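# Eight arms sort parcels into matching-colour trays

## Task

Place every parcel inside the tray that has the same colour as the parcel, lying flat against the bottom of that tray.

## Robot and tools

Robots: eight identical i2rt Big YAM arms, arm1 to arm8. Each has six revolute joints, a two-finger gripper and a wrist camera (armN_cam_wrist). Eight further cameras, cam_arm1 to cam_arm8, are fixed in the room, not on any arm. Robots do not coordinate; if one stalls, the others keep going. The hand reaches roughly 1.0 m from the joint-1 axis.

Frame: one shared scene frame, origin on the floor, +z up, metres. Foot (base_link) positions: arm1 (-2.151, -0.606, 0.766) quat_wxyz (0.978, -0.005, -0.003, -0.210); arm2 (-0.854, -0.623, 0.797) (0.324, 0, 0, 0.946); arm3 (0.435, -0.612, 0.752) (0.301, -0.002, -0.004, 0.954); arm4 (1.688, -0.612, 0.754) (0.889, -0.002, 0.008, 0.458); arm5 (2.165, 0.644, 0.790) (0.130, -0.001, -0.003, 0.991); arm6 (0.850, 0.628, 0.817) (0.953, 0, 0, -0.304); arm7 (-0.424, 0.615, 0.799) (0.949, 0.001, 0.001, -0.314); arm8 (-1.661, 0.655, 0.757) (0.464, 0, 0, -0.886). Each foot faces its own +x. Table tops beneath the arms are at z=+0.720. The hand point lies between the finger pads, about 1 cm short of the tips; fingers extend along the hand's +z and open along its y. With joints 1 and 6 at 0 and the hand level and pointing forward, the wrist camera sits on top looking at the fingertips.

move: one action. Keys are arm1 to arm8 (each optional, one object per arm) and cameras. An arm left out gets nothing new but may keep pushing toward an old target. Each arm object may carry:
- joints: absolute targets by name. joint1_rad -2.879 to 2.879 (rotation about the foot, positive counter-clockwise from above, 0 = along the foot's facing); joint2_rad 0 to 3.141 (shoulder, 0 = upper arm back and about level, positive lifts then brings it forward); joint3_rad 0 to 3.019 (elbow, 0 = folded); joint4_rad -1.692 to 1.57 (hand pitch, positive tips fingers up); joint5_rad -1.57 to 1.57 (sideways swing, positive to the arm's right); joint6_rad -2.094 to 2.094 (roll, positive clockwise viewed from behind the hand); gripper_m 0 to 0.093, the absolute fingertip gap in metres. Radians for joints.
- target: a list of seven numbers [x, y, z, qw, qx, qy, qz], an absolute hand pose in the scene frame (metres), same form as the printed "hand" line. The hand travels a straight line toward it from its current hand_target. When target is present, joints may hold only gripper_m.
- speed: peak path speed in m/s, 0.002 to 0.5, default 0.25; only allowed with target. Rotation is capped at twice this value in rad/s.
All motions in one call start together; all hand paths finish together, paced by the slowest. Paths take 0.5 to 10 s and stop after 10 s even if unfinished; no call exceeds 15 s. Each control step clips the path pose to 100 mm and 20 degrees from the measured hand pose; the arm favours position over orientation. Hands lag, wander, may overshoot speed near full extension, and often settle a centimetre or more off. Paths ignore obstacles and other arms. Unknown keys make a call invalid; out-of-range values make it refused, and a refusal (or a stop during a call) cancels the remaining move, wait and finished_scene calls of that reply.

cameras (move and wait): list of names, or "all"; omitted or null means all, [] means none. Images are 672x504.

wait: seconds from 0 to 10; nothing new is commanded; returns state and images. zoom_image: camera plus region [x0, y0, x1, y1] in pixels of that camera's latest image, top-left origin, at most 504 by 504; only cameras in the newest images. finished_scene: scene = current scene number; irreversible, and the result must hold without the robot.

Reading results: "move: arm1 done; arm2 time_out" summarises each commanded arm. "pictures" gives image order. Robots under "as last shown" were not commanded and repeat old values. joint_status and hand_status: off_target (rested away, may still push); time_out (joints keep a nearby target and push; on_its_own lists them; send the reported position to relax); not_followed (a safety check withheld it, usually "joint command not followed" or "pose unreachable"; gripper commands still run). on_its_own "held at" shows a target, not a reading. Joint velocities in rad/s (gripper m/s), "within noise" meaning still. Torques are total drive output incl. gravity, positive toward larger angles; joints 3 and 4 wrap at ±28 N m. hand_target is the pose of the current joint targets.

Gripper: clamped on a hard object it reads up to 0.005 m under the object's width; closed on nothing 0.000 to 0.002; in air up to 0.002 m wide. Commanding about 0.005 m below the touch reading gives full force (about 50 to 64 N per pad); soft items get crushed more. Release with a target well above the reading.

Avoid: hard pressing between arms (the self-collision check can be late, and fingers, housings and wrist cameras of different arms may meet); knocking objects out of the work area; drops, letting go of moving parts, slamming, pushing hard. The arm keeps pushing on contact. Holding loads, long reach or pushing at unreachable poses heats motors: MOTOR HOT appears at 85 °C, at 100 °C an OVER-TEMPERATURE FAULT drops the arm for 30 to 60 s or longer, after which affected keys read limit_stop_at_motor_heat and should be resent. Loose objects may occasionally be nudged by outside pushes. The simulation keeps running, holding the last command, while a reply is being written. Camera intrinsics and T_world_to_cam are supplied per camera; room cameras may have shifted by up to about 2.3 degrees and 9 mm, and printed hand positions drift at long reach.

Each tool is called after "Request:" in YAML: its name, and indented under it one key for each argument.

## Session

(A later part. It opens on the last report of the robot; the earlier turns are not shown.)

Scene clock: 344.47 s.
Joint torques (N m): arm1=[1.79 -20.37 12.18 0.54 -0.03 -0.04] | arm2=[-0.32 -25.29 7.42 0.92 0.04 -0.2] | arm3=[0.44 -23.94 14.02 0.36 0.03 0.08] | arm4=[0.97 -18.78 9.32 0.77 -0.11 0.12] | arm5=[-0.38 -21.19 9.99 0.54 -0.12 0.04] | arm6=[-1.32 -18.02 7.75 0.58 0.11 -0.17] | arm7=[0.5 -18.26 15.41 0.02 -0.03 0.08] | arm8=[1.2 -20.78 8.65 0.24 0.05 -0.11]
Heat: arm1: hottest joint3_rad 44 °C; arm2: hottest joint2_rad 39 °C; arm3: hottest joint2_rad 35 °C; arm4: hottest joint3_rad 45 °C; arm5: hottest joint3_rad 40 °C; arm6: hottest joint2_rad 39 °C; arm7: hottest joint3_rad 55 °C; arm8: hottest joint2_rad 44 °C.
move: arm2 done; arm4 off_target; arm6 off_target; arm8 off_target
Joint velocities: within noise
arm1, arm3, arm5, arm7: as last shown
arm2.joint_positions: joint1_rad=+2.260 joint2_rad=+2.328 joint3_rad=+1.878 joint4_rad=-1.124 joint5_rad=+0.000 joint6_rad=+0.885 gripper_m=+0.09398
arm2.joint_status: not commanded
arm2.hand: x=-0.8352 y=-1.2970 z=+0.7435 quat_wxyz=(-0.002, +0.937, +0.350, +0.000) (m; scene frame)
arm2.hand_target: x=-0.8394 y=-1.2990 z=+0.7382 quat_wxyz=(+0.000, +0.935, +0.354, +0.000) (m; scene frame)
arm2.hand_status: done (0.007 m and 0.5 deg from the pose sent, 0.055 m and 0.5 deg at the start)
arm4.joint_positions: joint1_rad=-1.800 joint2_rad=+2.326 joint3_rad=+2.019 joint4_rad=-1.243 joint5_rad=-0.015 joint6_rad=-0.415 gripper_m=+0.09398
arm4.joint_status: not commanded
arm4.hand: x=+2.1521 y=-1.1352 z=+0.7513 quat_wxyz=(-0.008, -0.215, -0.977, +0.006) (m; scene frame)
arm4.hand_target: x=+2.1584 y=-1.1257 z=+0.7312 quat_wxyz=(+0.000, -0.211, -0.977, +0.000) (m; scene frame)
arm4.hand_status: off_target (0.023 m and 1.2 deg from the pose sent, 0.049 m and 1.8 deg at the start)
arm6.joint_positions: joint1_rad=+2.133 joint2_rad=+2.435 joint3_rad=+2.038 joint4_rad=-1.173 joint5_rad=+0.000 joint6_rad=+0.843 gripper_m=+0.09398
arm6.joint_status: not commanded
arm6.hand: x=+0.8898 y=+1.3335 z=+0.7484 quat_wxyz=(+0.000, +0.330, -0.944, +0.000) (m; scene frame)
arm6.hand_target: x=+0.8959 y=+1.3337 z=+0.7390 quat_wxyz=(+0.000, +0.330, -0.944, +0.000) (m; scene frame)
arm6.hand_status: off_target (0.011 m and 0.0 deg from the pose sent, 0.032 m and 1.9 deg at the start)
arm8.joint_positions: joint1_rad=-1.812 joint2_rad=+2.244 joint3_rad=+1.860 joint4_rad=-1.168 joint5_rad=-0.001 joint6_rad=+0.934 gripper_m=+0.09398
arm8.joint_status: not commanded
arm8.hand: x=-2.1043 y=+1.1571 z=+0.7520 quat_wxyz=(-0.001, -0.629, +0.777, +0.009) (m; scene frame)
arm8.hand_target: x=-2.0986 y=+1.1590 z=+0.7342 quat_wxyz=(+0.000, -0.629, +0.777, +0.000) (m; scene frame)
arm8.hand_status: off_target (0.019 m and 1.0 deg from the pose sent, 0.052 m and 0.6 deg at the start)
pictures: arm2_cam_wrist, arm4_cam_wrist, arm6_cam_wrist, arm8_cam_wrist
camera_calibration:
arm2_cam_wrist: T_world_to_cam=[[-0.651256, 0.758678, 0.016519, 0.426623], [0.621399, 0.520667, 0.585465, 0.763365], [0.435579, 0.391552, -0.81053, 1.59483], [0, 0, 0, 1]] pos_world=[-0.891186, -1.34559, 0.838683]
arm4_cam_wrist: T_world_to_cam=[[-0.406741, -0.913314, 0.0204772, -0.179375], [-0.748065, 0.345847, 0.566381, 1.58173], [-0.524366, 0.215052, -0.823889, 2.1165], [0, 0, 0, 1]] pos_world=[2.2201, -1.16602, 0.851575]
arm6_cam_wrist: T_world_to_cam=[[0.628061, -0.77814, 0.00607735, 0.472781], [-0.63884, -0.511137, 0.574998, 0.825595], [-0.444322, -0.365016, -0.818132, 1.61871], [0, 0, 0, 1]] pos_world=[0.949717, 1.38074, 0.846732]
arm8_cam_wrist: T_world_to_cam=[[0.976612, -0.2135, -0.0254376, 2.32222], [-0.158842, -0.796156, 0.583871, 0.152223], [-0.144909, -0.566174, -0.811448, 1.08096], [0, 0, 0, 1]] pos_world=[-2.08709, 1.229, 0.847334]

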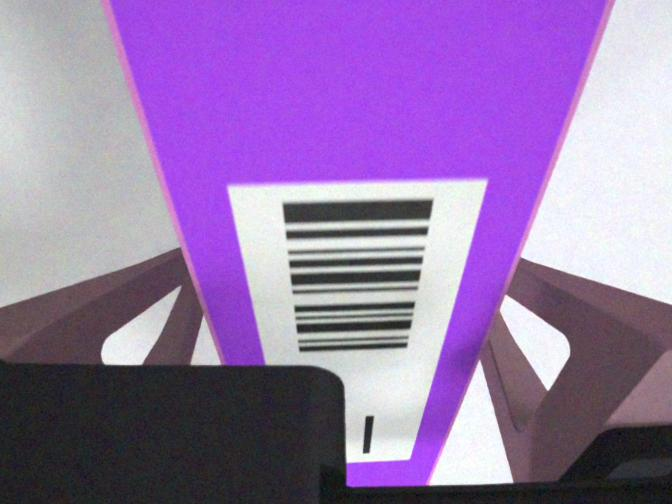

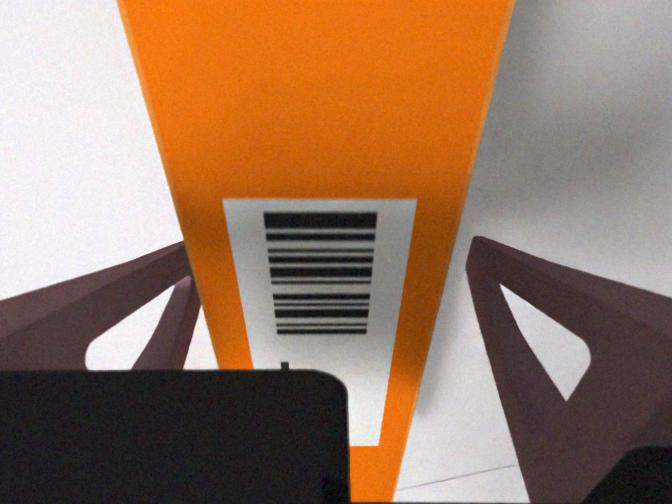

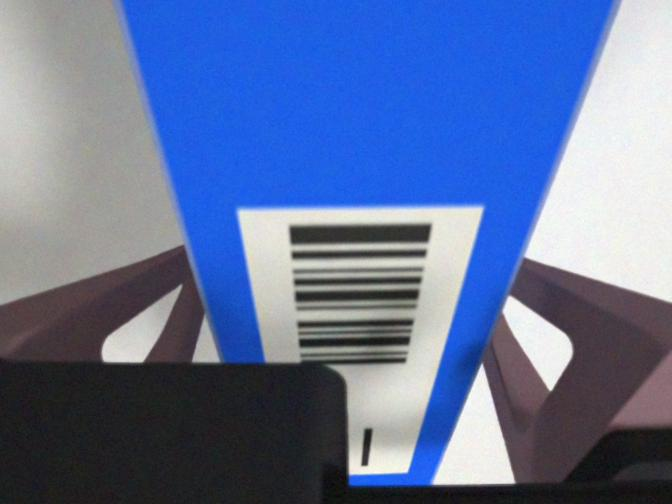

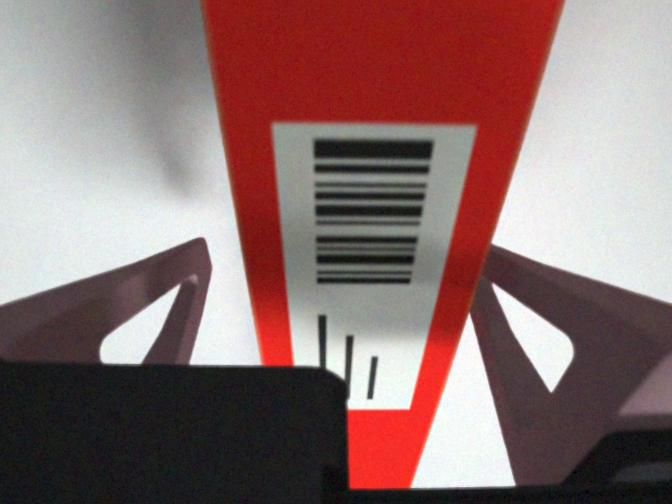

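Request:
move:
  arm2: {"joints":{"gripper_m":0.052}}
  arm4: {"joints":{"gripper_m":0.052}}
  arm6: {"joints":{"gripper_m":0.052}}
  arm8: {"joints":{"gripper_m":0.052}}
  cameras: ["arm2_cam_wrist","arm8_cam_wrist"]

Scene clock: 350.47 s.
Joint torques (N m): arm1=[1.85 -20.84 12.23 0.51 0.02 0] | arm2=[-0.32 -25.29 7.41 0.91 0.04 -0.2] | arm3=[0.56 -23.88 14.02 0.4 0.03 0.08] | arm4=[0.97 -18.78 9.33 0.77 -0.11 0.11] | arm5=[-0.44 -21.36 9.99 0.59 -0.12 0.04] | arm6=[-1.26 -17.96 7.75 0.54 0.11 -0.17] | arm7=[0.44 -18.32 15.41 0.03 -0.03 0.07] | arm8=[1.14 -20.66 8.57 0.25 0.04 -0.09]
Heat: arm1: hottest joint3_rad 44 °C; arm2: hottest joint2_rad 40 °C; arm3: hottest joint2_rad 35 °C; arm4: hottest joint3_rad 45 °C; arm5: hottest joint2_rad 40 °C; arm6: hottest joint2_rad 39 °C; arm7: hottest joint3_rad 55 °C; arm8: hottest joint2_rad 44 °C.
move: arm2 off_target; arm4 off_target; arm6 off_target; arm8 off_target
Joint velocities: within noise
arm1, arm3, arm5, arm7: as last shown
arm2.joint_positions: joint1_rad=+2.260 joint2_rad=+2.328 joint3_rad=+1.878 joint4_rad=-1.124 joint5_rad=+0.000 joint6_rad=+0.885 gripper_m=+0.05891
arm2.joint_status: gripper_m off_target (ended at +0.05894, target +0.05200)
arm2.hand: x=-0.8351 y=-1.2972 z=+0.7435 quat_wxyz=(-0.002, +0.937, +0.350, +0.000) (m; scene frame)
arm2.hand_target: x=-0.8394 y=-1.2990 z=+0.7382 quat_wxyz=(+0.000, +0.935, +0.354, +0.000) (m; scene frame)
arm2.hand_status: not commanded
arm4.joint_positions: joint1_rad=-1.800 joint2_rad=+2.326 joint3_rad=+2.019 joint4_rad=-1.243 joint5_rad=-0.015 joint6_rad=-0.414 gripper_m=+0.05953
arm4.joint_status: gripper_m off_target (ended at +0.05956, target +0.05200)
arm4.hand: x=+2.1523 y=-1.1350 z=+0.7513 quat_wxyz=(-0.008, -0.215, -0.977, +0.006) (m; scene frame)
arm4.hand_target: x=+2.1585 y=-1.1255 z=+0.7312 quat_wxyz=(+0.000, -0.211, -0.977, +0.000) (m; scene frame)
arm4.hand_status: not commanded
arm6.joint_positions: joint1_rad=+2.133 joint2_rad=+2.435 joint3_rad=+2.038 joint4_rad=-1.173 joint5_rad=+0.000 joint6_rad=+0.843 gripper_m=+0.05962
arm6.joint_status: gripper_m off_target (ended at +0.05964, target +0.05200)
arm6.hand: x=+0.8898 y=+1.3336 z=+0.7484 quat_wxyz=(+0.000, +0.330, -0.944, -0.001) (m; scene frame)
arm6.hand_target: x=+0.8959 y=+1.3337 z=+0.7390 quat_wxyz=(+0.000, +0.330, -0.944, +0.000) (m; scene frame)
arm6.hand_status: not commanded
arm8.joint_positions: joint1_rad=-1.812 joint2_rad=+2.244 joint3_rad=+1.860 joint4_rad=-1.168 joint5_rad=-0.001 joint6_rad=+0.933 gripper_m=+0.05980
arm8.joint_status: gripper_m off_target (ended at +0.05983, target +0.05200)
arm8.hand: x=-2.1042 y=+1.1572 z=+0.7520 quat_wxyz=(-0.001, -0.629, +0.777, +0.009) (m; scene frame)
arm8.hand_target: x=-2.0987 y=+1.1590 z=+0.7342 quat_wxyz=(+0.000, -0.629, +0.777, +0.000) (m; scene frame)
arm8.hand_status: not commanded
pictures: arm2_cam_wrist, arm8_cam_wrist
camera_calibration:
arm2_cam_wrist: T_world_to_cam=[[-0.651256, 0.758691, 0.015926, 0.427225], [0.621386, 0.521113, 0.585081, 0.764313], [0.435596, 0.390934, -0.810818, 1.59432], [0, 0, 0, 1]] pos_world=[-0.891183, -1.3457, 0.838718]
arm8_cam_wrist: T_world_to_cam=[[0.976699, -0.213128, -0.0252089, 2.32176], [-0.158713, -0.796366, 0.583619, 0.152968], [-0.144461, -0.56602, -0.811636, 1.08189], [0, 0, 0, 1]] pos_world=[-2.08709, 1.22902, 0.847357]

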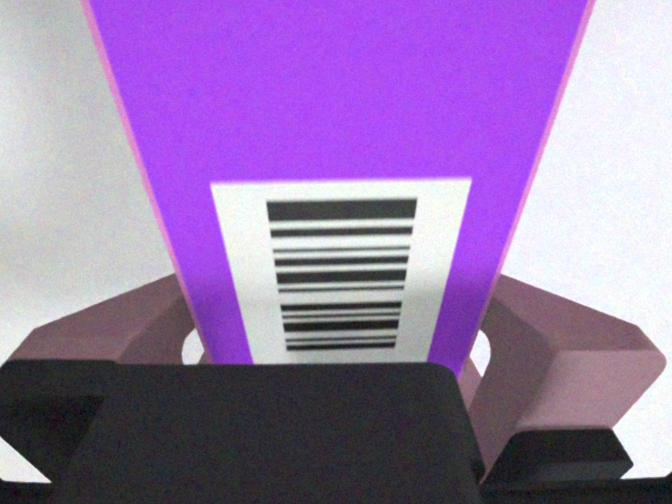

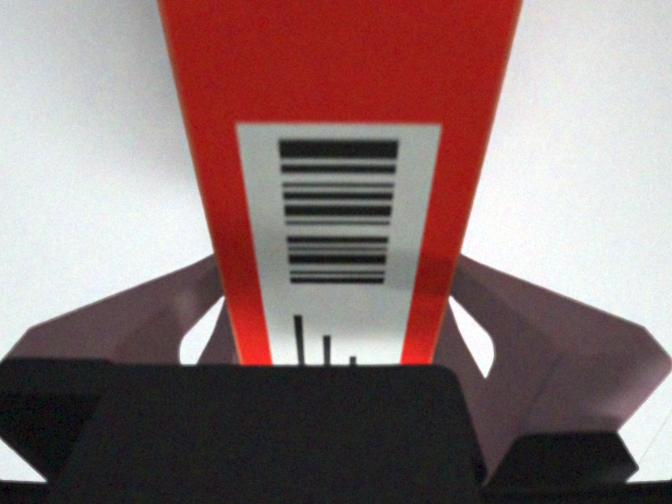

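Request:
move:
  arm2: {"target":[-0.85,-1.043,1.05,0,0.9354,0.3535,0]}
  arm4: {"target":[1.965,-0.927,1.05,0,0.211,0.977,0]}
  arm6: {"target":[0.875,1.048,1.05,0,0.33,-0.944,0]}
  arm8: {"target":[-1.937,0.972,1.05,0,0.6293,-0.777,0]}
  arm1: {"target":[-2.313,-0.992,1.08,0,0.832,0.554,0]}
  arm3: {"target":[0.418,-1.03,1.08,0,0.734,0.679,0]}
  arm5: {"target":[2.32,1.035,1.08,0,0.562,-0.827,0]}
  arm7: {"target":[-0.41,1.035,1.08,0,0.685,-0.729,0]}
  cameras: ["arm4_cam_wrist","arm6_cam_wrist"]

Scene clock: 412.60 s.
Joint torques (N m): arm1=[0.79 -10.75 7.79 -0.12 -0.02 -0.09] | arm2=[-0.32 -13.27 8.43 0.14 0.04 -0.21] | arm3=[0.67 -14.45 9.26 -0.14 -0.06 0.12] | arm4=[-1.73 -9.76 10.5 -0.18 -0.12 -0.03] | arm5=[-1.2 -10.46 7.1 -0.03 -0.21 -0.06] | arm6=[-0.79 -9.52 8.75 -0.21 0.05 -0.11] | arm7=[0.62 -10.93 8.98 -0.21 -0.04 0.2] | arm8=[1.38 -11.52 11.18 -0.61 0.01 -0.07]
Heat: arm1: hottest joint3_rad 45 °C; arm2: hottest joint2_rad 43 °C; arm3: hottest joint2_rad 36 °C; arm4: hottest joint3_rad 44 °C; arm5: hottest joint2_rad 41 °C; arm6: hottest joint2_rad 39 °C; arm7: hottest joint3_rad 57 °C; arm8: hottest joint2_rad 43 °C.
move: arm1 done; arm2 done; arm3 off_target; arm4 done; arm5 done; arm6 done; arm7 done; arm8 done
Joint velocities: within noise
arm1.joint_positions: joint1_rad=-1.526 joint2_rad=+1.447 joint3_rad=+1.567 joint4_rad=-1.674 joint5_rad=+0.009 joint6_rad=+0.017 gripper_m=+0.09398
arm1.joint_status: not commanded
arm1.hand: x=-2.3119 y=-0.9977 z=+1.0839 quat_wxyz=(-0.006, -0.832, -0.554, +0.011) (m; scene frame)
arm1.hand_target: x=-2.3129 y=-0.9921 z=+1.0799 quat_wxyz=(-0.001, -0.832, -0.554, +0.001) (m; scene frame)
arm1.hand_status: done (0.007 m and 1.4 deg from the pose sent, 0.324 m and 18.8 deg at the start; a joint's target at an end of its range on 25 of 77 steps)
arm2.joint_positions: joint1_rad=+2.249 joint2_rad=+1.434 joint3_rad=+1.391 joint4_rad=-1.517 joint5_rad=+0.000 joint6_rad=+0.874 gripper_m=+0.05891
arm2.joint_status: not commanded
arm2.hand: x=-0.8472 y=-1.0449 z=+1.0497 quat_wxyz=(+0.005, +0.937, +0.350, -0.002) (m; scene frame)
arm2.hand_target: x=-0.8500 y=-1.0431 z=+1.0501 quat_wxyz=(+0.000, +0.935, +0.353, +0.000) (m; scene frame)
arm2.hand_status: done (0.003 m and 0.7 deg from the pose sent, 0.398 m and 0.5 deg at the start)
arm3.joint_positions: joint1_rad=+2.132 joint2_rad=+1.427 joint3_rad=+1.568 joint4_rad=-1.674 joint5_rad=+0.004 joint6_rad=+0.027 gripper_m=+0.09398
arm3.joint_status: not commanded
arm3.hand: x=+0.4116 y=-1.0351 z=+1.0720 quat_wxyz=(+0.011, +0.733, +0.680, -0.011) (m; scene frame)
arm3.hand_target: x=+0.4177 y=-1.0300 z=+1.0793 quat_wxyz=(+0.014, +0.734, +0.679, -0.014) (m; scene frame)
arm3.hand_status: off_target (0.011 m and 1.8 deg from the pose sent, 0.308 m and 16.7 deg at the start; a joint's target at an end of its range on 32 of 77 steps)
arm4.joint_positions: joint1_rad=-1.801 joint2_rad=+1.436 joint3_rad=+1.507 joint4_rad=-1.632 joint5_rad=-0.015 joint6_rad=-0.432 gripper_m=+0.05953
arm4.joint_status: not commanded
arm4.hand: x=+1.9713 y=-0.9239 z=+1.0496 quat_wxyz=(-0.004, -0.207, -0.978, +0.003) (m; scene frame)
arm4.hand_target: x=+1.9650 y=-0.9270 z=+1.0501 quat_wxyz=(+0.000, -0.211, -0.977, +0.000) (m; scene frame)
arm4.hand_status: done (0.007 m and 0.7 deg from the pose sent, 0.409 m and 1.2 deg at the start)
arm5.joint_positions: joint1_rad=-1.681 joint2_rad=+1.459 joint3_rad=+1.489 joint4_rad=-1.614 joint5_rad=+0.001 joint6_rad=+0.003 gripper_m=+0.09397
arm5.joint_status: not commanded
arm5.hand: x=+2.3186 y=+1.0390 z=+1.0734 quat_wxyz=(+0.002, +0.563, -0.826, +0.002) (m; scene frame)
arm5.hand_target: x=+2.3199 y=+1.0351 z=+1.0800 quat_wxyz=(+0.000, +0.562, -0.827, +0.000) (m; scene frame)
arm5.hand_status: done (0.008 m and 0.4 deg from the pose sent, 0.353 m and 19.4 deg at the start)
arm6.joint_positions: joint1_rad=+2.133 joint2_rad=+1.453 joint3_rad=+1.341 joint4_rad=-1.466 joint5_rad=+0.002 joint6_rad=+0.843 gripper_m=+0.05962
arm6.joint_status: not commanded
arm6.hand: x=+0.8745 y=+1.0500 z=+1.0434 quat_wxyz=(+0.001, +0.330, -0.944, +0.003) (m; scene frame)
arm6.hand_target: x=+0.8750 y=+1.0481 z=+1.0499 quat_wxyz=(+0.000, +0.330, -0.944, +0.000) (m; scene frame)
arm6.hand_status: done (0.007 m and 0.4 deg from the pose sent, 0.416 m and 0.1 deg at the start)
arm7.joint_positions: joint1_rad=+2.170 joint2_rad=+1.450 joint3_rad=+1.481 joint4_rad=-1.591 joint5_rad=+0.000 joint6_rad=+0.023 gripper_m=+0.09398
arm7.joint_status: not commanded
arm7.hand: x=-0.4055 y=+1.0418 z=+1.0811 quat_wxyz=(-0.005, +0.684, -0.729, -0.005) (m; scene frame)
arm7.hand_target: x=-0.4099 y=+1.0351 z=+1.0799 quat_wxyz=(+0.000, +0.685, -0.729, +0.000) (m; scene frame)
arm7.hand_status: done (0.008 m and 0.8 deg from the pose sent, 0.310 m and 12.3 deg at the start)
arm8.joint_positions: joint1_rad=-1.812 joint2_rad=+1.439 joint3_rad=+1.481 joint4_rad=-1.622 joint5_rad=+0.000 joint6_rad=+0.932 gripper_m=+0.05980
arm8.joint_status: not commanded
arm8.hand: x=-1.9378 y=+0.9697 z=+1.0423 quat_wxyz=(+0.000, -0.629, +0.777, -0.005) (m; scene frame)
arm8.hand_target: x=-1.9369 y=+0.9719 z=+1.0499 quat_wxyz=(+0.000, -0.629, +0.777, +0.000) (m; scene frame)
arm8.hand_status: done (0.008 m and 0.6 deg from the pose sent, 0.389 m and 1.0 deg at the start)
pictures: arm4_cam_wrist, arm6_cam_wrist
camera_calibration:
arm4_cam_wrist: T_world_to_cam=[[-0.392775, -0.919489, 0.01634, -0.0949427], [-0.749188, 0.330231, 0.574165, 1.18406], [-0.533334, 0.213276, -0.818577, 2.23245], [0, 0, 0, 1]] pos_world=[2.04043, -0.954439, 1.14914]
arm6_cam_wrist: T_world_to_cam=[[0.62865, -0.777584, 0.0127596, 0.251984], [-0.639082, -0.507188, 0.578217, 0.493977], [-0.443141, -0.371651, -0.815783, 1.75326], [0, 0, 0, 1]] pos_world=[0.934221, 1.09808, 1.14144]

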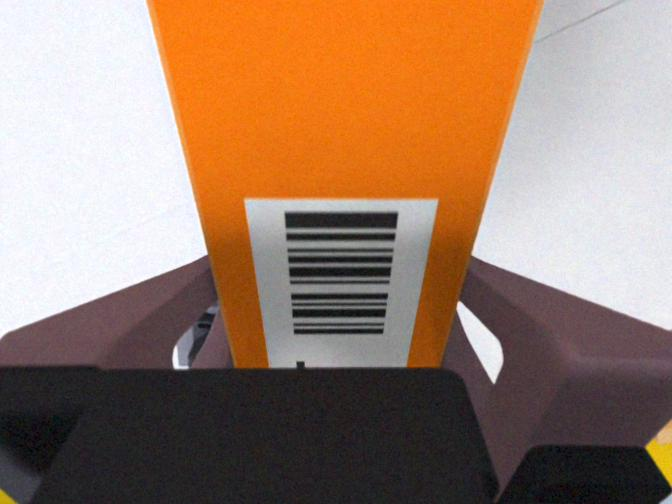

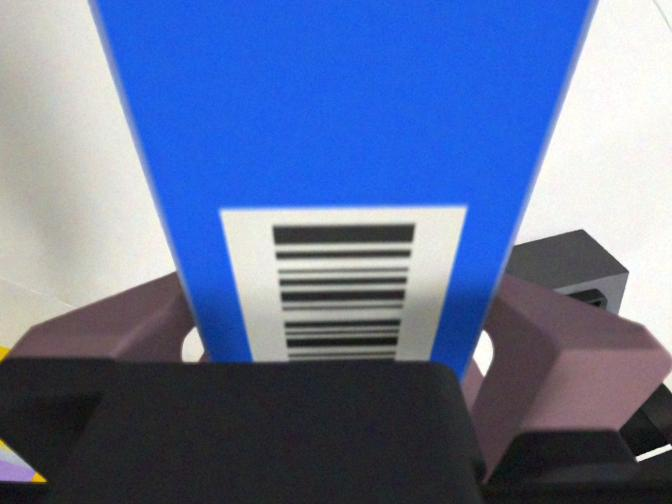

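Request:
move:
  arm1: {"joints":{"joint1_rad":1.43}}
  arm2: {"joints":{"joint1_rad":-1.43,"joint6_rad":0}}
  arm3: {"joints":{"joint1_rad":-1.22}}
  arm4: {"joints":{"joint1_rad":1.83,"joint6_rad":0}}
  arm5: {"joints":{"joint1_rad":0.64}}
  arm6: {"joints":{"joint1_rad":-1.3,"joint6_rad":0}}
  arm7: {"joints":{"joint1_rad":-1.055}}
  arm8: {"joints":{"joint1_rad":0.43,"joint6_rad":0}}
  cameras: ["cam_arm1","cam_arm2","cam_arm3","cam_arm4"]

Scene clock: 429.87 s.
Joint torques (N m): arm1=[0.79 -10.52 7.9 -0.08 0.16 -0.07] | arm2=[0.03 -13.27 8.38 0.17 -0.08 -0.2] | arm3=[0.15 -14.21 9.28 -0.08 -0.15 0.11] | arm4=[-0.97 -9.64 10.51 -0.17 -0.03 0.11] | arm5=[-1.14 -10.75 7.01 -0.14 -0.09 -0.09] | arm6=[0.03 -9.76 8.81 -0.17 -0.02 -0.17] | arm7=[0.03 -10.75 8.98 -0.24 -0.13 0.16] | arm8=[1.38 -11.58 11.22 -0.58 0 -0.08]
Heat: arm1: hottest joint3_rad 41 °C; arm2: hottest joint2_rad 39 °C; arm3: hottest joint2_rad 35 °C; arm4: hottest joint3_rad 44 °C; arm5: hottest joint3_rad 40 °C; arm6: hottest joint2_rad 36 °C; arm7: hottest joint3_rad 52 °C; arm8: hottest joint2_rad 40 °C.
move: arm1 done; arm2 done; arm3 done; arm4 done; arm5 done; arm6 done; arm7 done; arm8 done
Joint velocities: within noise
arm1.joint_positions: joint1_rad=+1.438 joint2_rad=+1.447 joint3_rad=+1.567 joint4_rad=-1.674 joint5_rad=+0.004 joint6_rad=+0.014 gripper_m=+0.09400
arm1.joint_status: all done
arm1.hand: x=-1.9264 y=-0.2420 z=+1.0774 quat_wxyz=(-0.007, +0.479, -0.878, +0.003) (m; scene frame)
arm1.hand_target: x=-1.9256 y=-0.2482 z=+1.0735 quat_wxyz=(+0.001, +0.478, -0.878, +0.009) (m; scene frame)
arm1.hand_status: not commanded
arm2.joint_positions: joint1_rad=-1.431 joint2_rad=+1.434 joint3_rad=+1.391 joint4_rad=-1.518 joint5_rad=+0.002 joint6_rad=+0.015 gripper_m=+0.05896
arm2.joint_status: all done
arm2.hand: x=-0.6437 y=-0.2578 z=+1.0505 quat_wxyz=(-0.005, +0.495, -0.869, -0.002) (m; scene frame)
arm2.hand_target: x=-0.6452 y=-0.2590 z=+1.0509 quat_wxyz=(-0.001, +0.502, -0.865, -0.001) (m; scene frame)
arm2.hand_status: not commanded
arm3.joint_positions: joint1_rad=-1.231 joint2_rad=+1.427 joint3_rad=+1.568 joint4_rad=-1.674 joint5_rad=+0.007 joint6_rad=+0.029 gripper_m=+0.09402
arm3.joint_status: all done
arm3.hand: x=+0.5480 y=-0.2075 z=+1.0776 quat_wxyz=(-0.021, +0.593, -0.805, -0.009) (m; scene frame)
arm3.hand_target: x=+0.5418 y=-0.2114 z=+1.0848 quat_wxyz=(-0.024, +0.592, -0.805, -0.013) (m; scene frame)
arm3.hand_status: not commanded
arm4.joint_positions: joint1_rad=+1.842 joint2_rad=+1.436 joint3_rad=+1.507 joint4_rad=-1.632 joint5_rad=-0.017 joint6_rad=-0.008 gripper_m=+0.05962
arm4.joint_status: all done
arm4.hand: x=+1.2939 y=-0.4675 z=+1.0531 quat_wxyz=(+0.013, +0.986, -0.169, -0.011) (m; scene frame)
arm4.hand_target: x=+1.2974 y=-0.4630 z=+1.0534 quat_wxyz=(+0.013, +0.984, -0.179, -0.007) (m; scene frame)
arm4.hand_status: not commanded
arm5.joint_positions: joint1_rad=+0.640 joint2_rad=+1.459 joint3_rad=+1.489 joint4_rad=-1.614 joint5_rad=-0.002 joint6_rad=+0.003 gripper_m=+0.09400
arm5.joint_status: all done
arm5.hand: x=+1.7681 y=+0.4847 z=+1.0680 quat_wxyz=(-0.003, +0.982, +0.187, +0.009) (m; scene frame)
arm5.hand_target: x=+1.7708 y=+0.4863 z=+1.0746 quat_wxyz=(-0.003, +0.982, +0.189, +0.006) (m; scene frame)
arm5.hand_status: not commanded
arm6.joint_positions: joint1_rad=-1.308 joint2_rad=+1.453 joint3_rad=+1.341 joint4_rad=-1.467 joint5_rad=+0.002 joint6_rad=+0.009 gripper_m=+0.05962
arm6.joint_status: all done
arm6.hand: x=+0.7031 y=+0.2325 z=+1.0434 quat_wxyz=(+0.003, -0.823, -0.568, -0.002) (m; scene frame)
arm6.hand_target: x=+0.7069 y=+0.2331 z=+1.0500 quat_wxyz=(+0.000, -0.819, -0.574, +0.000) (m; scene frame)
arm6.hand_status: not commanded
arm7.joint_positions: joint1_rad=-1.059 joint2_rad=+1.450 joint3_rad=+1.481 joint4_rad=-1.591 joint5_rad=+0.003 joint6_rad=+0.025 gripper_m=+0.09402
arm7.joint_status: all done
arm7.hand: x=-0.4790 y=+0.1896 z=+1.0788 quat_wxyz=(-0.002, -0.759, -0.651, +0.004) (m; scene frame)
arm7.hand_target: x=-0.4762 y=+0.1962 z=+1.0777 quat_wxyz=(+0.002, -0.760, -0.650, -0.001) (m; scene frame)
arm7.hand_status: not commanded
arm8.joint_positions: joint1_rad=+0.434 joint2_rad=+1.439 joint3_rad=+1.481 joint4_rad=-1.622 joint5_rad=-0.002 joint6_rad=+0.006 gripper_m=+0.05987
arm8.joint_status: all done
arm8.hand: x=-1.7328 y=+0.2430 z=+1.0431 quat_wxyz=(+0.002, -0.767, -0.642, -0.004) (m; scene frame)
arm8.hand_target: x=-1.7351 y=+0.2423 z=+1.0507 quat_wxyz=(+0.000, -0.766, -0.642, +0.001) (m; scene frame)
arm8.hand_status: not commanded
pictures: cam_arm1, cam_arm2, cam_arm3, cam_arm4

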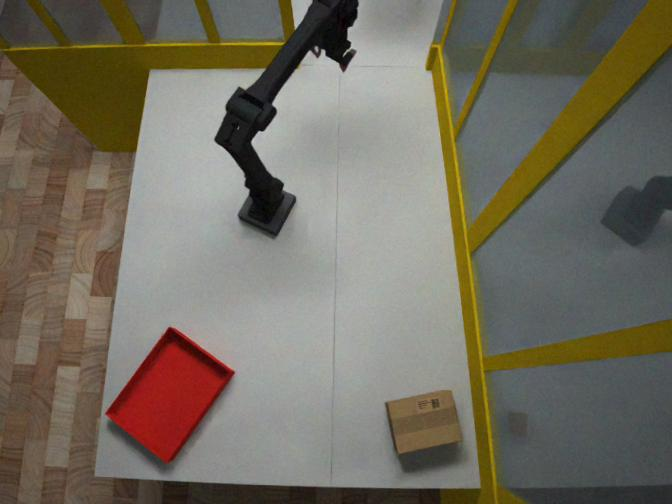

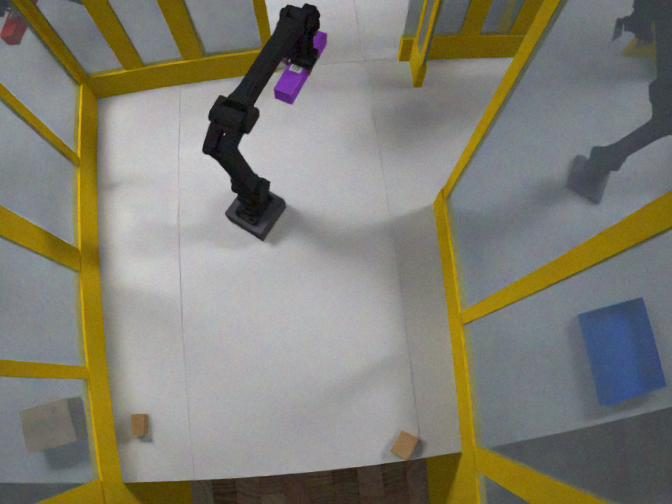

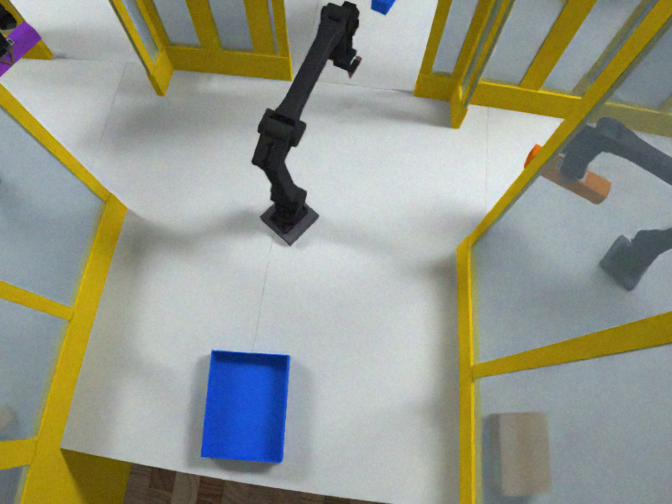

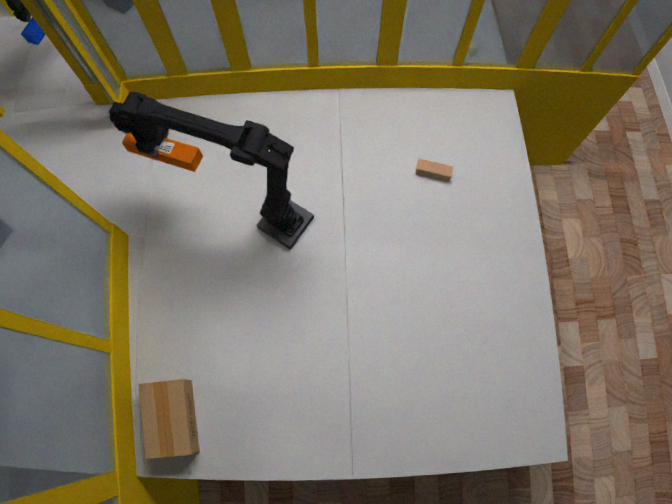

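Request:
move:
  arm2: {"target":[-0.5,0,0.84,0,0.588,-0.809,0]}
  arm4: {"target":[1.04,-0.37,0.84,0,1,0,0]}
  arm6: {"target":[0.61,0,0.84,0,0.809,0.588,0]}
  arm8: {"target":[-1.77,0,0.84,0,0.819,0.574,0]}
  cameras: []

Request:
move:
  arm2: {"target":[-0.5,0,0.74,0,0.588,-0.809,0],"speed":0.1}
  arm4: {"target":[1.04,-0.37,0.735,0,1,0,0],"speed":0.1}
  arm6: {"target":[0.61,0,0.742,0,0.809,0.588,0],"speed":0.1}
  arm8: {"target":[-1.77,0,0.737,0,0.819,0.574,0],"speed":0.1}
  cameras: ["cam_arm5","cam_arm6","cam_arm7","cam_arm8"]

Scene clock: 450.33 s.
Joint torques (N m): arm1=[0.62 -10.64 7.84 -0.02 0.18 -0.06] | arm2=[0.62 -26.34 12.11 0.09 -0.05 -0.2] | arm3=[0.26 -14.21 9.26 -0.06 -0.15 0.11] | arm4=[-0.03 -18.49 15.21 -0.29 -0.05 -0.03] | arm5=[-0.73 -10.4 7.16 -0.05 -0.1 -0.13] | arm6=[-1.38 -17.03 12.29 -0.23 -0.02 -0.18] | arm7=[0.03 -10.93 8.99 -0.28 -0.15 0.17] | arm8=[2.32 -20.84 14.01 -0.66 -0.01 0.04]
Heat: arm1: hottest joint3_rad 38 °C; arm2: hottest joint3_rad 37 °C; arm3: hottest joint2_rad 34 °C; arm4: hottest joint3_rad 44 °C; arm5: hottest joint3_rad 39 °C; arm6: hottest joint2_rad 35 °C; arm7: hottest joint3_rad 49 °C; arm8: hottest joint2_rad 38 °C.
move: arm2 off_target; arm4 off_target; arm6 off_target; arm8 off_target
Joint velocities: within noise
arm1, arm3, arm5, arm7: as last shown
arm2.joint_positions: joint1_rad=-1.431 joint2_rad=+2.350 joint3_rad=+2.147 joint4_rad=-1.400 joint5_rad=+0.002 joint6_rad=-0.187 gripper_m=+0.05896
arm2.joint_status: not commanded
arm2.hand: x=-0.5041 y=-0.0140 z=+0.8269 quat_wxyz=(+0.014, +0.580, -0.815, +0.007) (m; scene frame)
arm2.hand_target: x=-0.5006 y=-0.0007 z=+0.8401 quat_wxyz=(+0.000, +0.588, -0.809, +0.000) (m; scene frame)
arm2.hand_status: off_target (0.020 m and 2.2 deg from the pose sent, 0.362 m and 12.7 deg at the start)
arm4.joint_positions: joint1_rad=+1.842 joint2_rad=+2.236 joint3_rad=+2.054 joint4_rad=-1.426 joint5_rad=+0.012 joint6_rad=-0.343 gripper_m=+0.05963
arm4.joint_status: not commanded
arm4.hand: x=+1.0542 y=-0.3787 z=+0.8307 quat_wxyz=(+0.005, +1.000, -0.002, +0.013) (m; scene frame)
arm4.hand_target: x=+1.0410 y=-0.3704 z=+0.8401 quat_wxyz=(+0.000, +1.000, +0.000, -0.001) (m; scene frame)
arm4.hand_status: off_target (0.019 m and 1.7 deg from the pose sent, 0.345 m and 19.5 deg at the start)
arm6.joint_positions: joint1_rad=-1.308 joint2_rad=+2.227 joint3_rad=+1.863 joint4_rad=-1.245 joint5_rad=+0.002 joint6_rad=-0.042 gripper_m=+0.05962
arm6.joint_status: not commanded
arm6.hand: x=+0.6226 y=+0.0152 z=+0.8247 quat_wxyz=(+0.011, -0.809, -0.588, -0.015) (m; scene frame)
arm6.hand_target: x=+0.6103 y=+0.0010 z=+0.8405 quat_wxyz=(+0.000, -0.809, -0.588, +0.001) (m; scene frame)
arm6.hand_status: off_target (0.025 m and 2.2 deg from the pose sent, 0.323 m and 2.9 deg at the start)
arm8.joint_positions: joint1_rad=+0.434 joint2_rad=+2.149 joint3_rad=+1.905 joint4_rad=-1.354 joint5_rad=-0.002 joint6_rad=+0.176 gripper_m=+0.05987
arm8.joint_status: not commanded
arm8.hand: x=-1.7722 y=+0.0151 z=+0.8304 quat_wxyz=(+0.009, -0.819, -0.574, -0.010) (m; scene frame)
arm8.hand_target: x=-1.7698 y=+0.0007 z=+0.8401 quat_wxyz=(+0.000, -0.819, -0.574, +0.000) (m; scene frame)
arm8.hand_status: off_target (0.018 m and 1.5 deg from the pose sent, 0.319 m and 9.8 deg at the start)
pictures: none
No camera images: "cameras" was empty.

Scene clock: 452.23 s.
Joint torques (N m): arm1=[0.79 -10.64 7.79 -0.06 0.16 -0.07] | arm2=[0.62 -26.87 7.84 0.84 -0.06 -0.21] | arm3=[0.26 -14.21 9.31 -0.12 -0.15 0.1] | arm4=[-0.21 -18.78 9.65 0.7 -0.06 -0.03] | arm5=[-0.91 -9.93 6.99 -0.01 -0.06 -0.11] | arm6=[-1.38 -17.08 7.73 0.39 -0.03 -0.17] | arm7=[0.03 -10.81 8.95 -0.23 -0.13 0.17] | arm8=[2.61 -20.78 9.02 0.18 0 0.03]
Heat: arm1: hottest joint3_rad 38 °C; arm2: hottest joint2_rad 37 °C; arm3: hottest joint2_rad 34 °C; arm4: hottest joint3_rad 44 °C; arm5: hottest joint3_rad 39 °C; arm6: hottest joint2_rad 35 °C; arm7: hottest joint3_rad 49 °C; arm8: hottest joint2_rad 38 °C.
move: arm2 done; arm4 off_target; arm6 done; arm8 off_target
Joint velocities: within noise
arm1, arm3, arm5, arm7: as last shown
arm2.joint_positions: joint1_rad=-1.431 joint2_rad=+2.444 joint3_rad=+2.104 joint4_rad=-1.233 joint5_rad=+0.002 joint6_rad=-0.188 gripper_m=+0.05896
arm2.joint_status: not commanded
arm2.hand: x=-0.4977 y=-0.0027 z=+0.7464 quat_wxyz=(+0.000, +0.580, -0.815, +0.001) (m; scene frame)
arm2.hand_target: x=-0.5002 y=-0.0001 z=+0.7399 quat_wxyz=(+0.000, +0.588, -0.809, +0.000) (m; scene frame)
arm2.hand_status: done (0.007 m and 1.1 deg from the pose sent, 0.088 m and 2.1 deg at the start)
arm4.joint_positions: joint1_rad=+1.842 joint2_rad=+2.318 joint3_rad=+1.988 joint4_rad=-1.235 joint5_rad=+0.012 joint6_rad=-0.345 gripper_m=+0.05964
arm4.joint_status: not commanded
arm4.hand: x=+1.0377 y=-0.3738 z=+0.7517 quat_wxyz=(-0.002, +1.000, -0.001, -0.007) (m; scene frame)
arm4.hand_target: x=+1.0404 y=-0.3702 z=+0.7352 quat_wxyz=(+0.000, +1.000, +0.000, +0.000) (m; scene frame)
arm4.hand_status: off_target (0.017 m and 0.8 deg from the pose sent, 0.097 m and 1.7 deg at the start)
arm6.joint_positions: joint1_rad=-1.308 joint2_rad=+2.338 joint3_rad=+1.851 joint4_rad=-1.083 joint5_rad=+0.002 joint6_rad=-0.042 gripper_m=+0.05962
arm6.joint_status: not commanded
arm6.hand: x=+0.6165 y=-0.0010 z=+0.7486 quat_wxyz=(+0.000, -0.808, -0.589, +0.001) (m; scene frame)
arm6.hand_target: x=+0.6101 y=+0.0001 z=+0.7421 quat_wxyz=(+0.000, -0.809, -0.588, +0.000) (m; scene frame)
arm6.hand_status: done (0.009 m and 0.2 deg from the pose sent, 0.085 m and 2.2 deg at the start)
arm8.joint_positions: joint1_rad=+0.435 joint2_rad=+2.237 joint3_rad=+1.843 joint4_rad=-1.163 joint5_rad=-0.001 joint6_rad=+0.177 gripper_m=+0.05987
arm8.joint_status: not commanded
arm8.hand: x=-1.7747 y=-0.0002 z=+0.7520 quat_wxyz=(-0.006, -0.819, -0.574, +0.005) (m; scene frame)
arm8.hand_target: x=-1.7699 y=+0.0004 z=+0.7370 quat_wxyz=(+0.000, -0.819, -0.574, +0.000) (m; scene frame)
arm8.hand_status: off_target (0.016 m and 0.8 deg from the pose sent, 0.095 m and 1.5 deg at the start)
pictures: cam_arm5, cam_arm6, cam_arm7, cam_arm8

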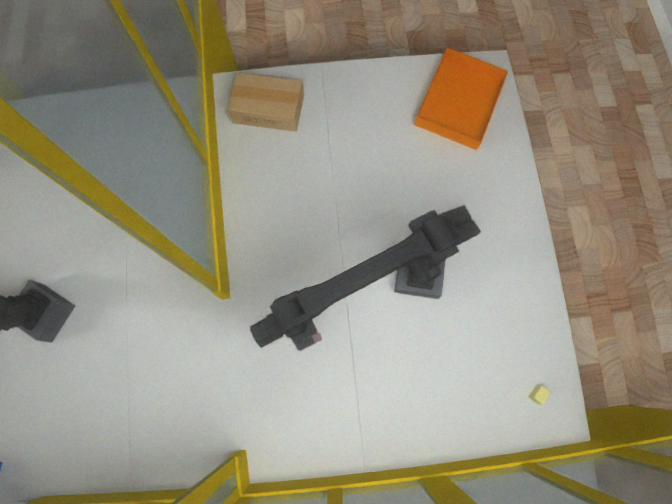

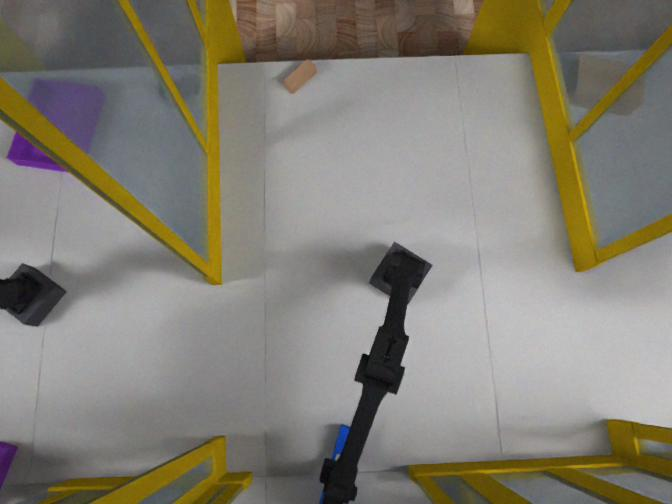

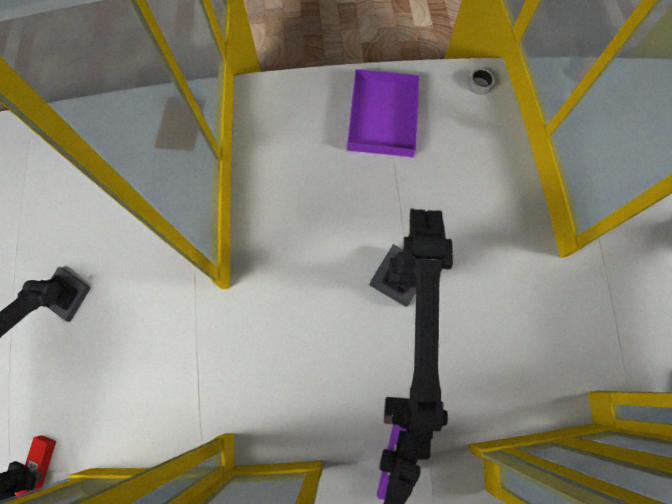

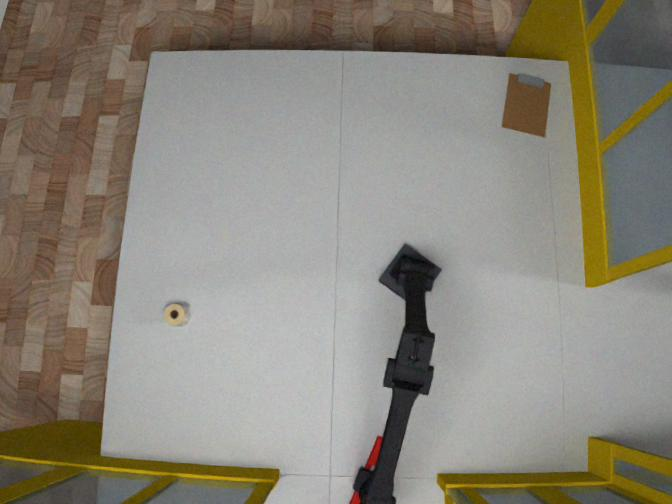

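Request:
move:
  arm2: {"joints":{"gripper_m":0.093}}
  arm4: {"joints":{"gripper_m":0.093}}
  arm6: {"joints":{"gripper_m":0.093}}
  arm8: {"joints":{"gripper_m":0.093}}
  cameras: []

Request:
move:
  arm2: {"target":[-0.498,-0.003,0.92,0,0.588,-0.809,0]}
  arm4: {"target":[1.038,-0.374,0.92,0,1,0,0]}
  arm6: {"target":[0.6165,-0.001,0.92,0,0.809,0.588,0]}
  arm8: {"target":[-1.775,0.0,0.92,0,0.819,0.574,0]}
  cameras: ["arm2_cam_wrist","arm4_cam_wrist","arm6_cam_wrist","arm8_cam_wrist"]

Scene clock: 489.27 s.
Joint torques (N m): arm1=[0.56 -10.7 7.86 -0.17 0.17 -0.06] | arm2=[0.62 -26.87 7.84 0.84 -0.06 -0.21] | arm3=[0.21 -14.21 9.26 -0.08 -0.15 0.11] | arm4=[-0.21 -18.78 9.65 0.7 -0.06 -0.03] | arm5=[-1.08 -10.75 7.02 -0.2 -0.06 -0.11] | arm6=[-1.32 -17.08 7.69 0.4 -0.03 -0.17] | arm7=[-0.15 -10.81 8.94 -0.23 -0.12 0.17] | arm8=[2.49 -20.95 8.85 0.2 -0.01 0.02]
Heat: arm1: hottest joint3_rad 36 °C; arm2: hottest joint2_rad 37 °C; arm3: hottest joint2_rad 33 °C; arm4: hottest joint2_rad 42 °C; arm5: hottest joint3_rad 38 °C; arm6: hottest joint2_rad 38 °C; arm7: hottest joint3_rad 45 °C; arm8: hottest joint2_rad 36 °C.
move: arm2 done; arm4 done; arm6 done; arm8 done
Joint velocities: within noise
arm1, arm3, arm5, arm7: as last shown
arm2.joint_positions: joint1_rad=-1.431 joint2_rad=+2.444 joint3_rad=+2.104 joint4_rad=-1.233 joint5_rad=+0.002 joint6_rad=-0.188 gripper_m=+0.09283
arm2.joint_status: all done
arm2.hand: x=-0.4977 y=-0.0027 z=+0.7464 quat_wxyz=(+0.000, +0.580, -0.815, +0.001) (m; scene frame)
arm2.hand_target: x=-0.5002 y=-0.0001 z=+0.7399 quat_wxyz=(+0.000, +0.588, -0.809, +0.000) (m; scene frame)
arm2.hand_status: not commanded
arm4.joint_positions: joint1_rad=+1.842 joint2_rad=+2.318 joint3_rad=+1.988 joint4_rad=-1.235 joint5_rad=+0.012 joint6_rad=-0.345 gripper_m=+0.09281
arm4.joint_status: all done
arm4.hand: x=+1.0377 y=-0.3738 z=+0.7517 quat_wxyz=(-0.002, +1.000, -0.001, -0.007) (m; scene frame)
arm4.hand_target: x=+1.0404 y=-0.3702 z=+0.7352 quat_wxyz=(+0.000, +1.000, +0.000, +0.000) (m; scene frame)
arm4.hand_status: not commanded
arm6.joint_positions: joint1_rad=-1.308 joint2_rad=+2.338 joint3_rad=+1.851 joint4_rad=-1.083 joint5_rad=+0.002 joint6_rad=-0.042 gripper_m=+0.09278
arm6.joint_status: all done
arm6.hand: x=+0.6166 y=-0.0010 z=+0.7483 quat_wxyz=(+0.001, -0.808, -0.589, +0.001) (m; scene frame)
arm6.hand_target: x=+0.6101 y=+0.0001 z=+0.7421 quat_wxyz=(+0.000, -0.809, -0.588, +0.000) (m; scene frame)
arm6.hand_status: not commanded
arm8.joint_positions: joint1_rad=+0.435 joint2_rad=+2.237 joint3_rad=+1.843 joint4_rad=-1.163 joint5_rad=-0.001 joint6_rad=+0.177 gripper_m=+0.09282
arm8.joint_status: all done
arm8.hand: x=-1.7747 y=-0.0002 z=+0.7520 quat_wxyz=(-0.006, -0.819, -0.574, +0.005) (m; scene frame)
arm8.hand_target: x=-1.7699 y=+0.0004 z=+0.7370 quat_wxyz=(+0.000, -0.819, -0.574, +0.000) (m; scene frame)
arm8.hand_status: not commanded
pictures: none
No camera images: "cameras" was empty.

Scene clock: 490.97 s.
Joint torques (N m): arm1=[0.5 -10.81 7.86 -0.08 0.19 -0.05] | arm2=[0.26 -25.64 12.3 0.03 -0.05 -0.21] | arm3=[0.32 -14.27 9.32 -0.09 -0.16 0.1] | arm4=[0.67 -17.85 15.35 -0.25 -0.06 0.06] | arm5=[-0.62 -11.34 7.05 -0.13 -0.08 -0.1] | arm6=[-0.62 -17.96 12.51 -0.2 -0.03 -0.08] | arm7=[0.15 -10.81 8.95 -0.27 -0.13 0.17] | arm8=[1.96 -20.72 14.3 -0.59 -0.01 -0.04]
Heat: arm1: hottest joint3_rad 36 °C; arm2: hottest joint2_rad 37 °C; arm3: hottest joint2_rad 33 °C; arm4: hottest joint2_rad 42 °C; arm5: hottest joint3_rad 38 °C; arm6: hottest joint2_rad 38 °C; arm7: hottest joint3_rad 45 °C; arm8: hottest joint2_rad 37 °C.
move: arm2 off_target; arm4 off_target; arm6 off_target; arm8 off_target
Joint velocities: within noise
arm1, arm3, arm5, arm7: as last shown
arm2.joint_positions: joint1_rad=-1.431 joint2_rad=+2.315 joint3_rad=+2.307 joint4_rad=-1.587 joint5_rad=+0.002 joint6_rad=-0.192 gripper_m=+0.09292
arm2.joint_status: not commanded
arm2.hand: x=-0.5031 y=-0.0125 z=+0.9120 quat_wxyz=(+0.010, +0.582, -0.813, +0.005) (m; scene frame)
arm2.hand_target: x=-0.4984 y=-0.0035 z=+0.9201 quat_wxyz=(-0.001, +0.588, -0.809, +0.000) (m; scene frame)
arm2.hand_status: off_target (0.013 m and 1.6 deg from the pose sent, 0.173 m and 1.1 deg at the start)
arm4.joint_positions: joint1_rad=+1.842 joint2_rad=+2.221 joint3_rad=+2.251 joint4_rad=-1.629 joint5_rad=+0.012 joint6_rad=-0.345 gripper_m=+0.09290
arm4.joint_status: not commanded
arm4.hand: x=+1.0511 y=-0.3763 z=+0.9157 quat_wxyz=(+0.004, +1.000, -0.001, +0.009) (m; scene frame)
arm4.hand_target: x=+1.0387 y=-0.3743 z=+0.9199 quat_wxyz=(+0.000, +1.000, +0.000, -0.001) (m; scene frame)
arm4.hand_status: off_target (0.014 m and 1.2 deg from the pose sent, 0.168 m and 0.8 deg at the start; pose on its path clipped on 7 of 51 steps)
arm6.joint_positions: joint1_rad=-1.308 joint2_rad=+2.179 joint3_rad=+1.973 joint4_rad=-1.415 joint5_rad=+0.002 joint6_rad=-0.042 gripper_m=+0.09288
arm6.joint_status: not commanded
arm6.hand: x=+0.6221 y=+0.0139 z=+0.8960 quat_wxyz=(+0.015, -0.808, -0.588, -0.020) (m; scene frame)
arm6.hand_target: x=+0.6169 y=+0.0002 z=+0.9203 quat_wxyz=(+0.000, -0.809, -0.588, +0.000) (m; scene frame)
arm6.hand_status: off_target (0.029 m and 2.9 deg from the pose sent, 0.172 m and 0.1 deg at the start; pose on its path clipped on 5 of 51 steps)
arm8.joint_positions: joint1_rad=+0.435 joint2_rad=+2.121 joint3_rad=+2.072 joint4_rad=-1.546 joint5_rad=-0.001 joint6_rad=+0.177 gripper_m=+0.09292
arm8.joint_status: not commanded
arm8.hand: x=-1.7726 y=+0.0118 z=+0.9111 quat_wxyz=(+0.008, -0.819, -0.574, -0.009) (m; scene frame)
arm8.hand_target: x=-1.7748 y=+0.0006 z=+0.9200 quat_wxyz=(+0.000, -0.819, -0.574, +0.000) (m; scene frame)
arm8.hand_status: off_target (0.015 m and 1.4 deg from the pose sent, 0.168 m and 0.9 deg at the start; pose on its path clipped on 5 of 51 steps)
pictures: arm2_cam_wrist, arm4_cam_wrist, arm6_cam_wrist, arm8_cam_wrist
camera_calibration:
arm2_cam_wrist: T_world_to_cam=[[0.944747, -0.32768, 0.0089198, 0.461941], [-0.266677, -0.752474, 0.602218, -0.688355], [-0.190623, -0.571322, -0.798282, 0.745545], [0, 0, 0, 1]] pos_world=[-0.477868, 0.0593457, 1.00557]
arm4_cam_wrist: T_world_to_cam=[[-0.0127652, 0.999912, 0.00358704, 0.383825], [0.802797, 0.00810996, 0.596197, -1.38193], [0.596116, 0.0104902, -0.80283, 0.237425], [0, 0, 0, 1]] pos_world=[0.972775, -0.375074, 1.01314]
arm6_cam_wrist: T_world_to_cam=[[-0.95386, 0.300192, 0.00603359, 0.58237], [0.240153, 0.750718, 0.615426, -0.705374], [0.180216, 0.588479, -0.788172, 0.710205], [0, 0, 0, 1]] pos_world=[0.596907, -0.0632264, 0.990355]
arm8_cam_wrist: T_world_to_cam=[[-0.93802, 0.346501, -0.00739771, -1.65911], [0.270274, 0.744694, 0.610231, -0.0813803], [0.216955, 0.57041, -0.792189, 1.22013], [0, 0, 0, 1]] pos_world=[-1.799, -0.0604868, 1.00396]

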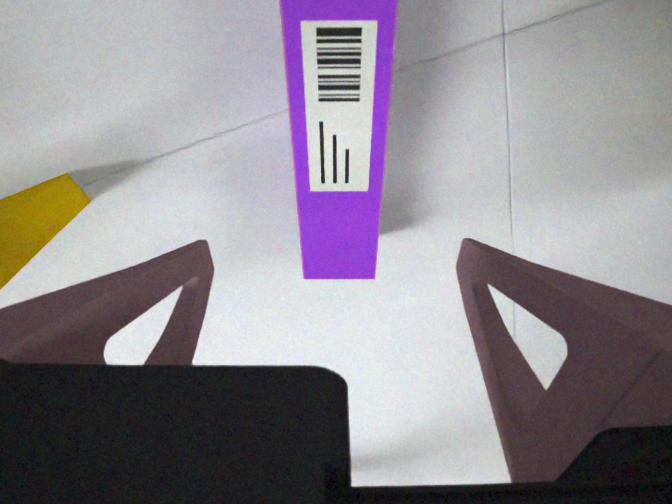

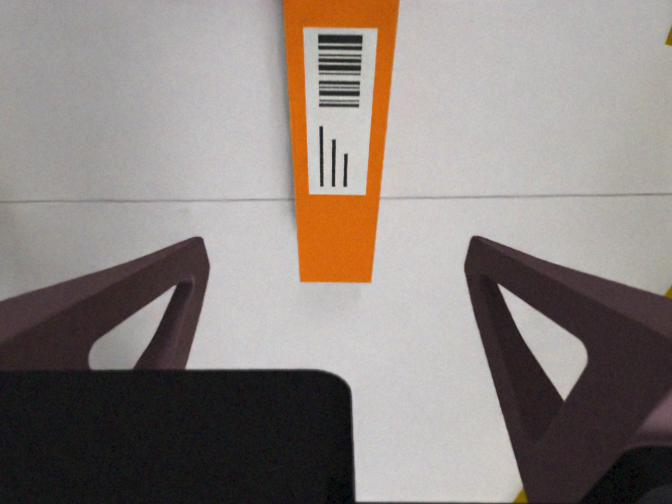

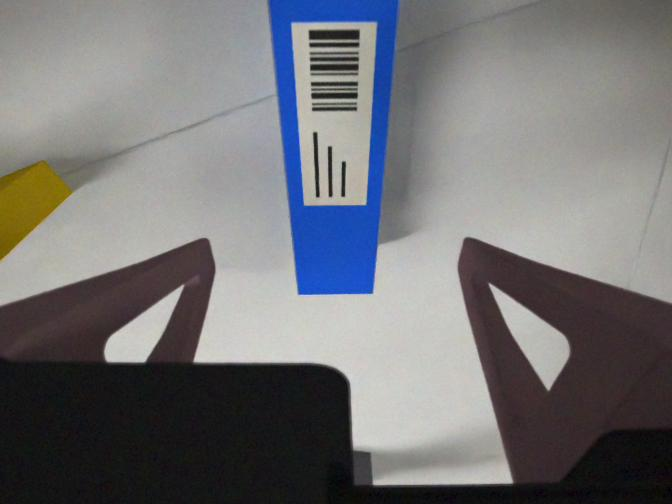

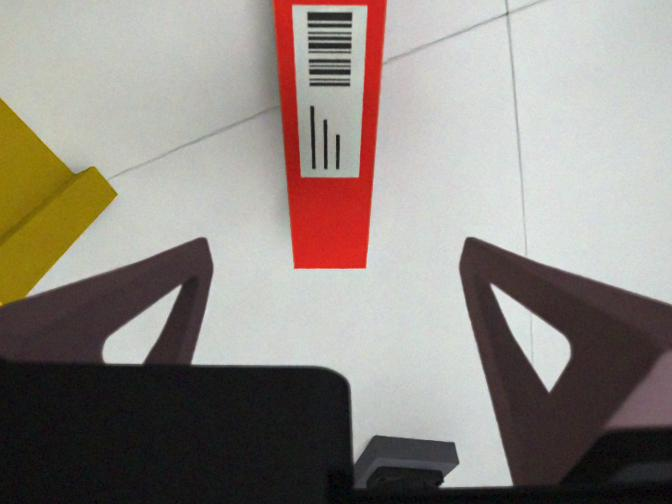

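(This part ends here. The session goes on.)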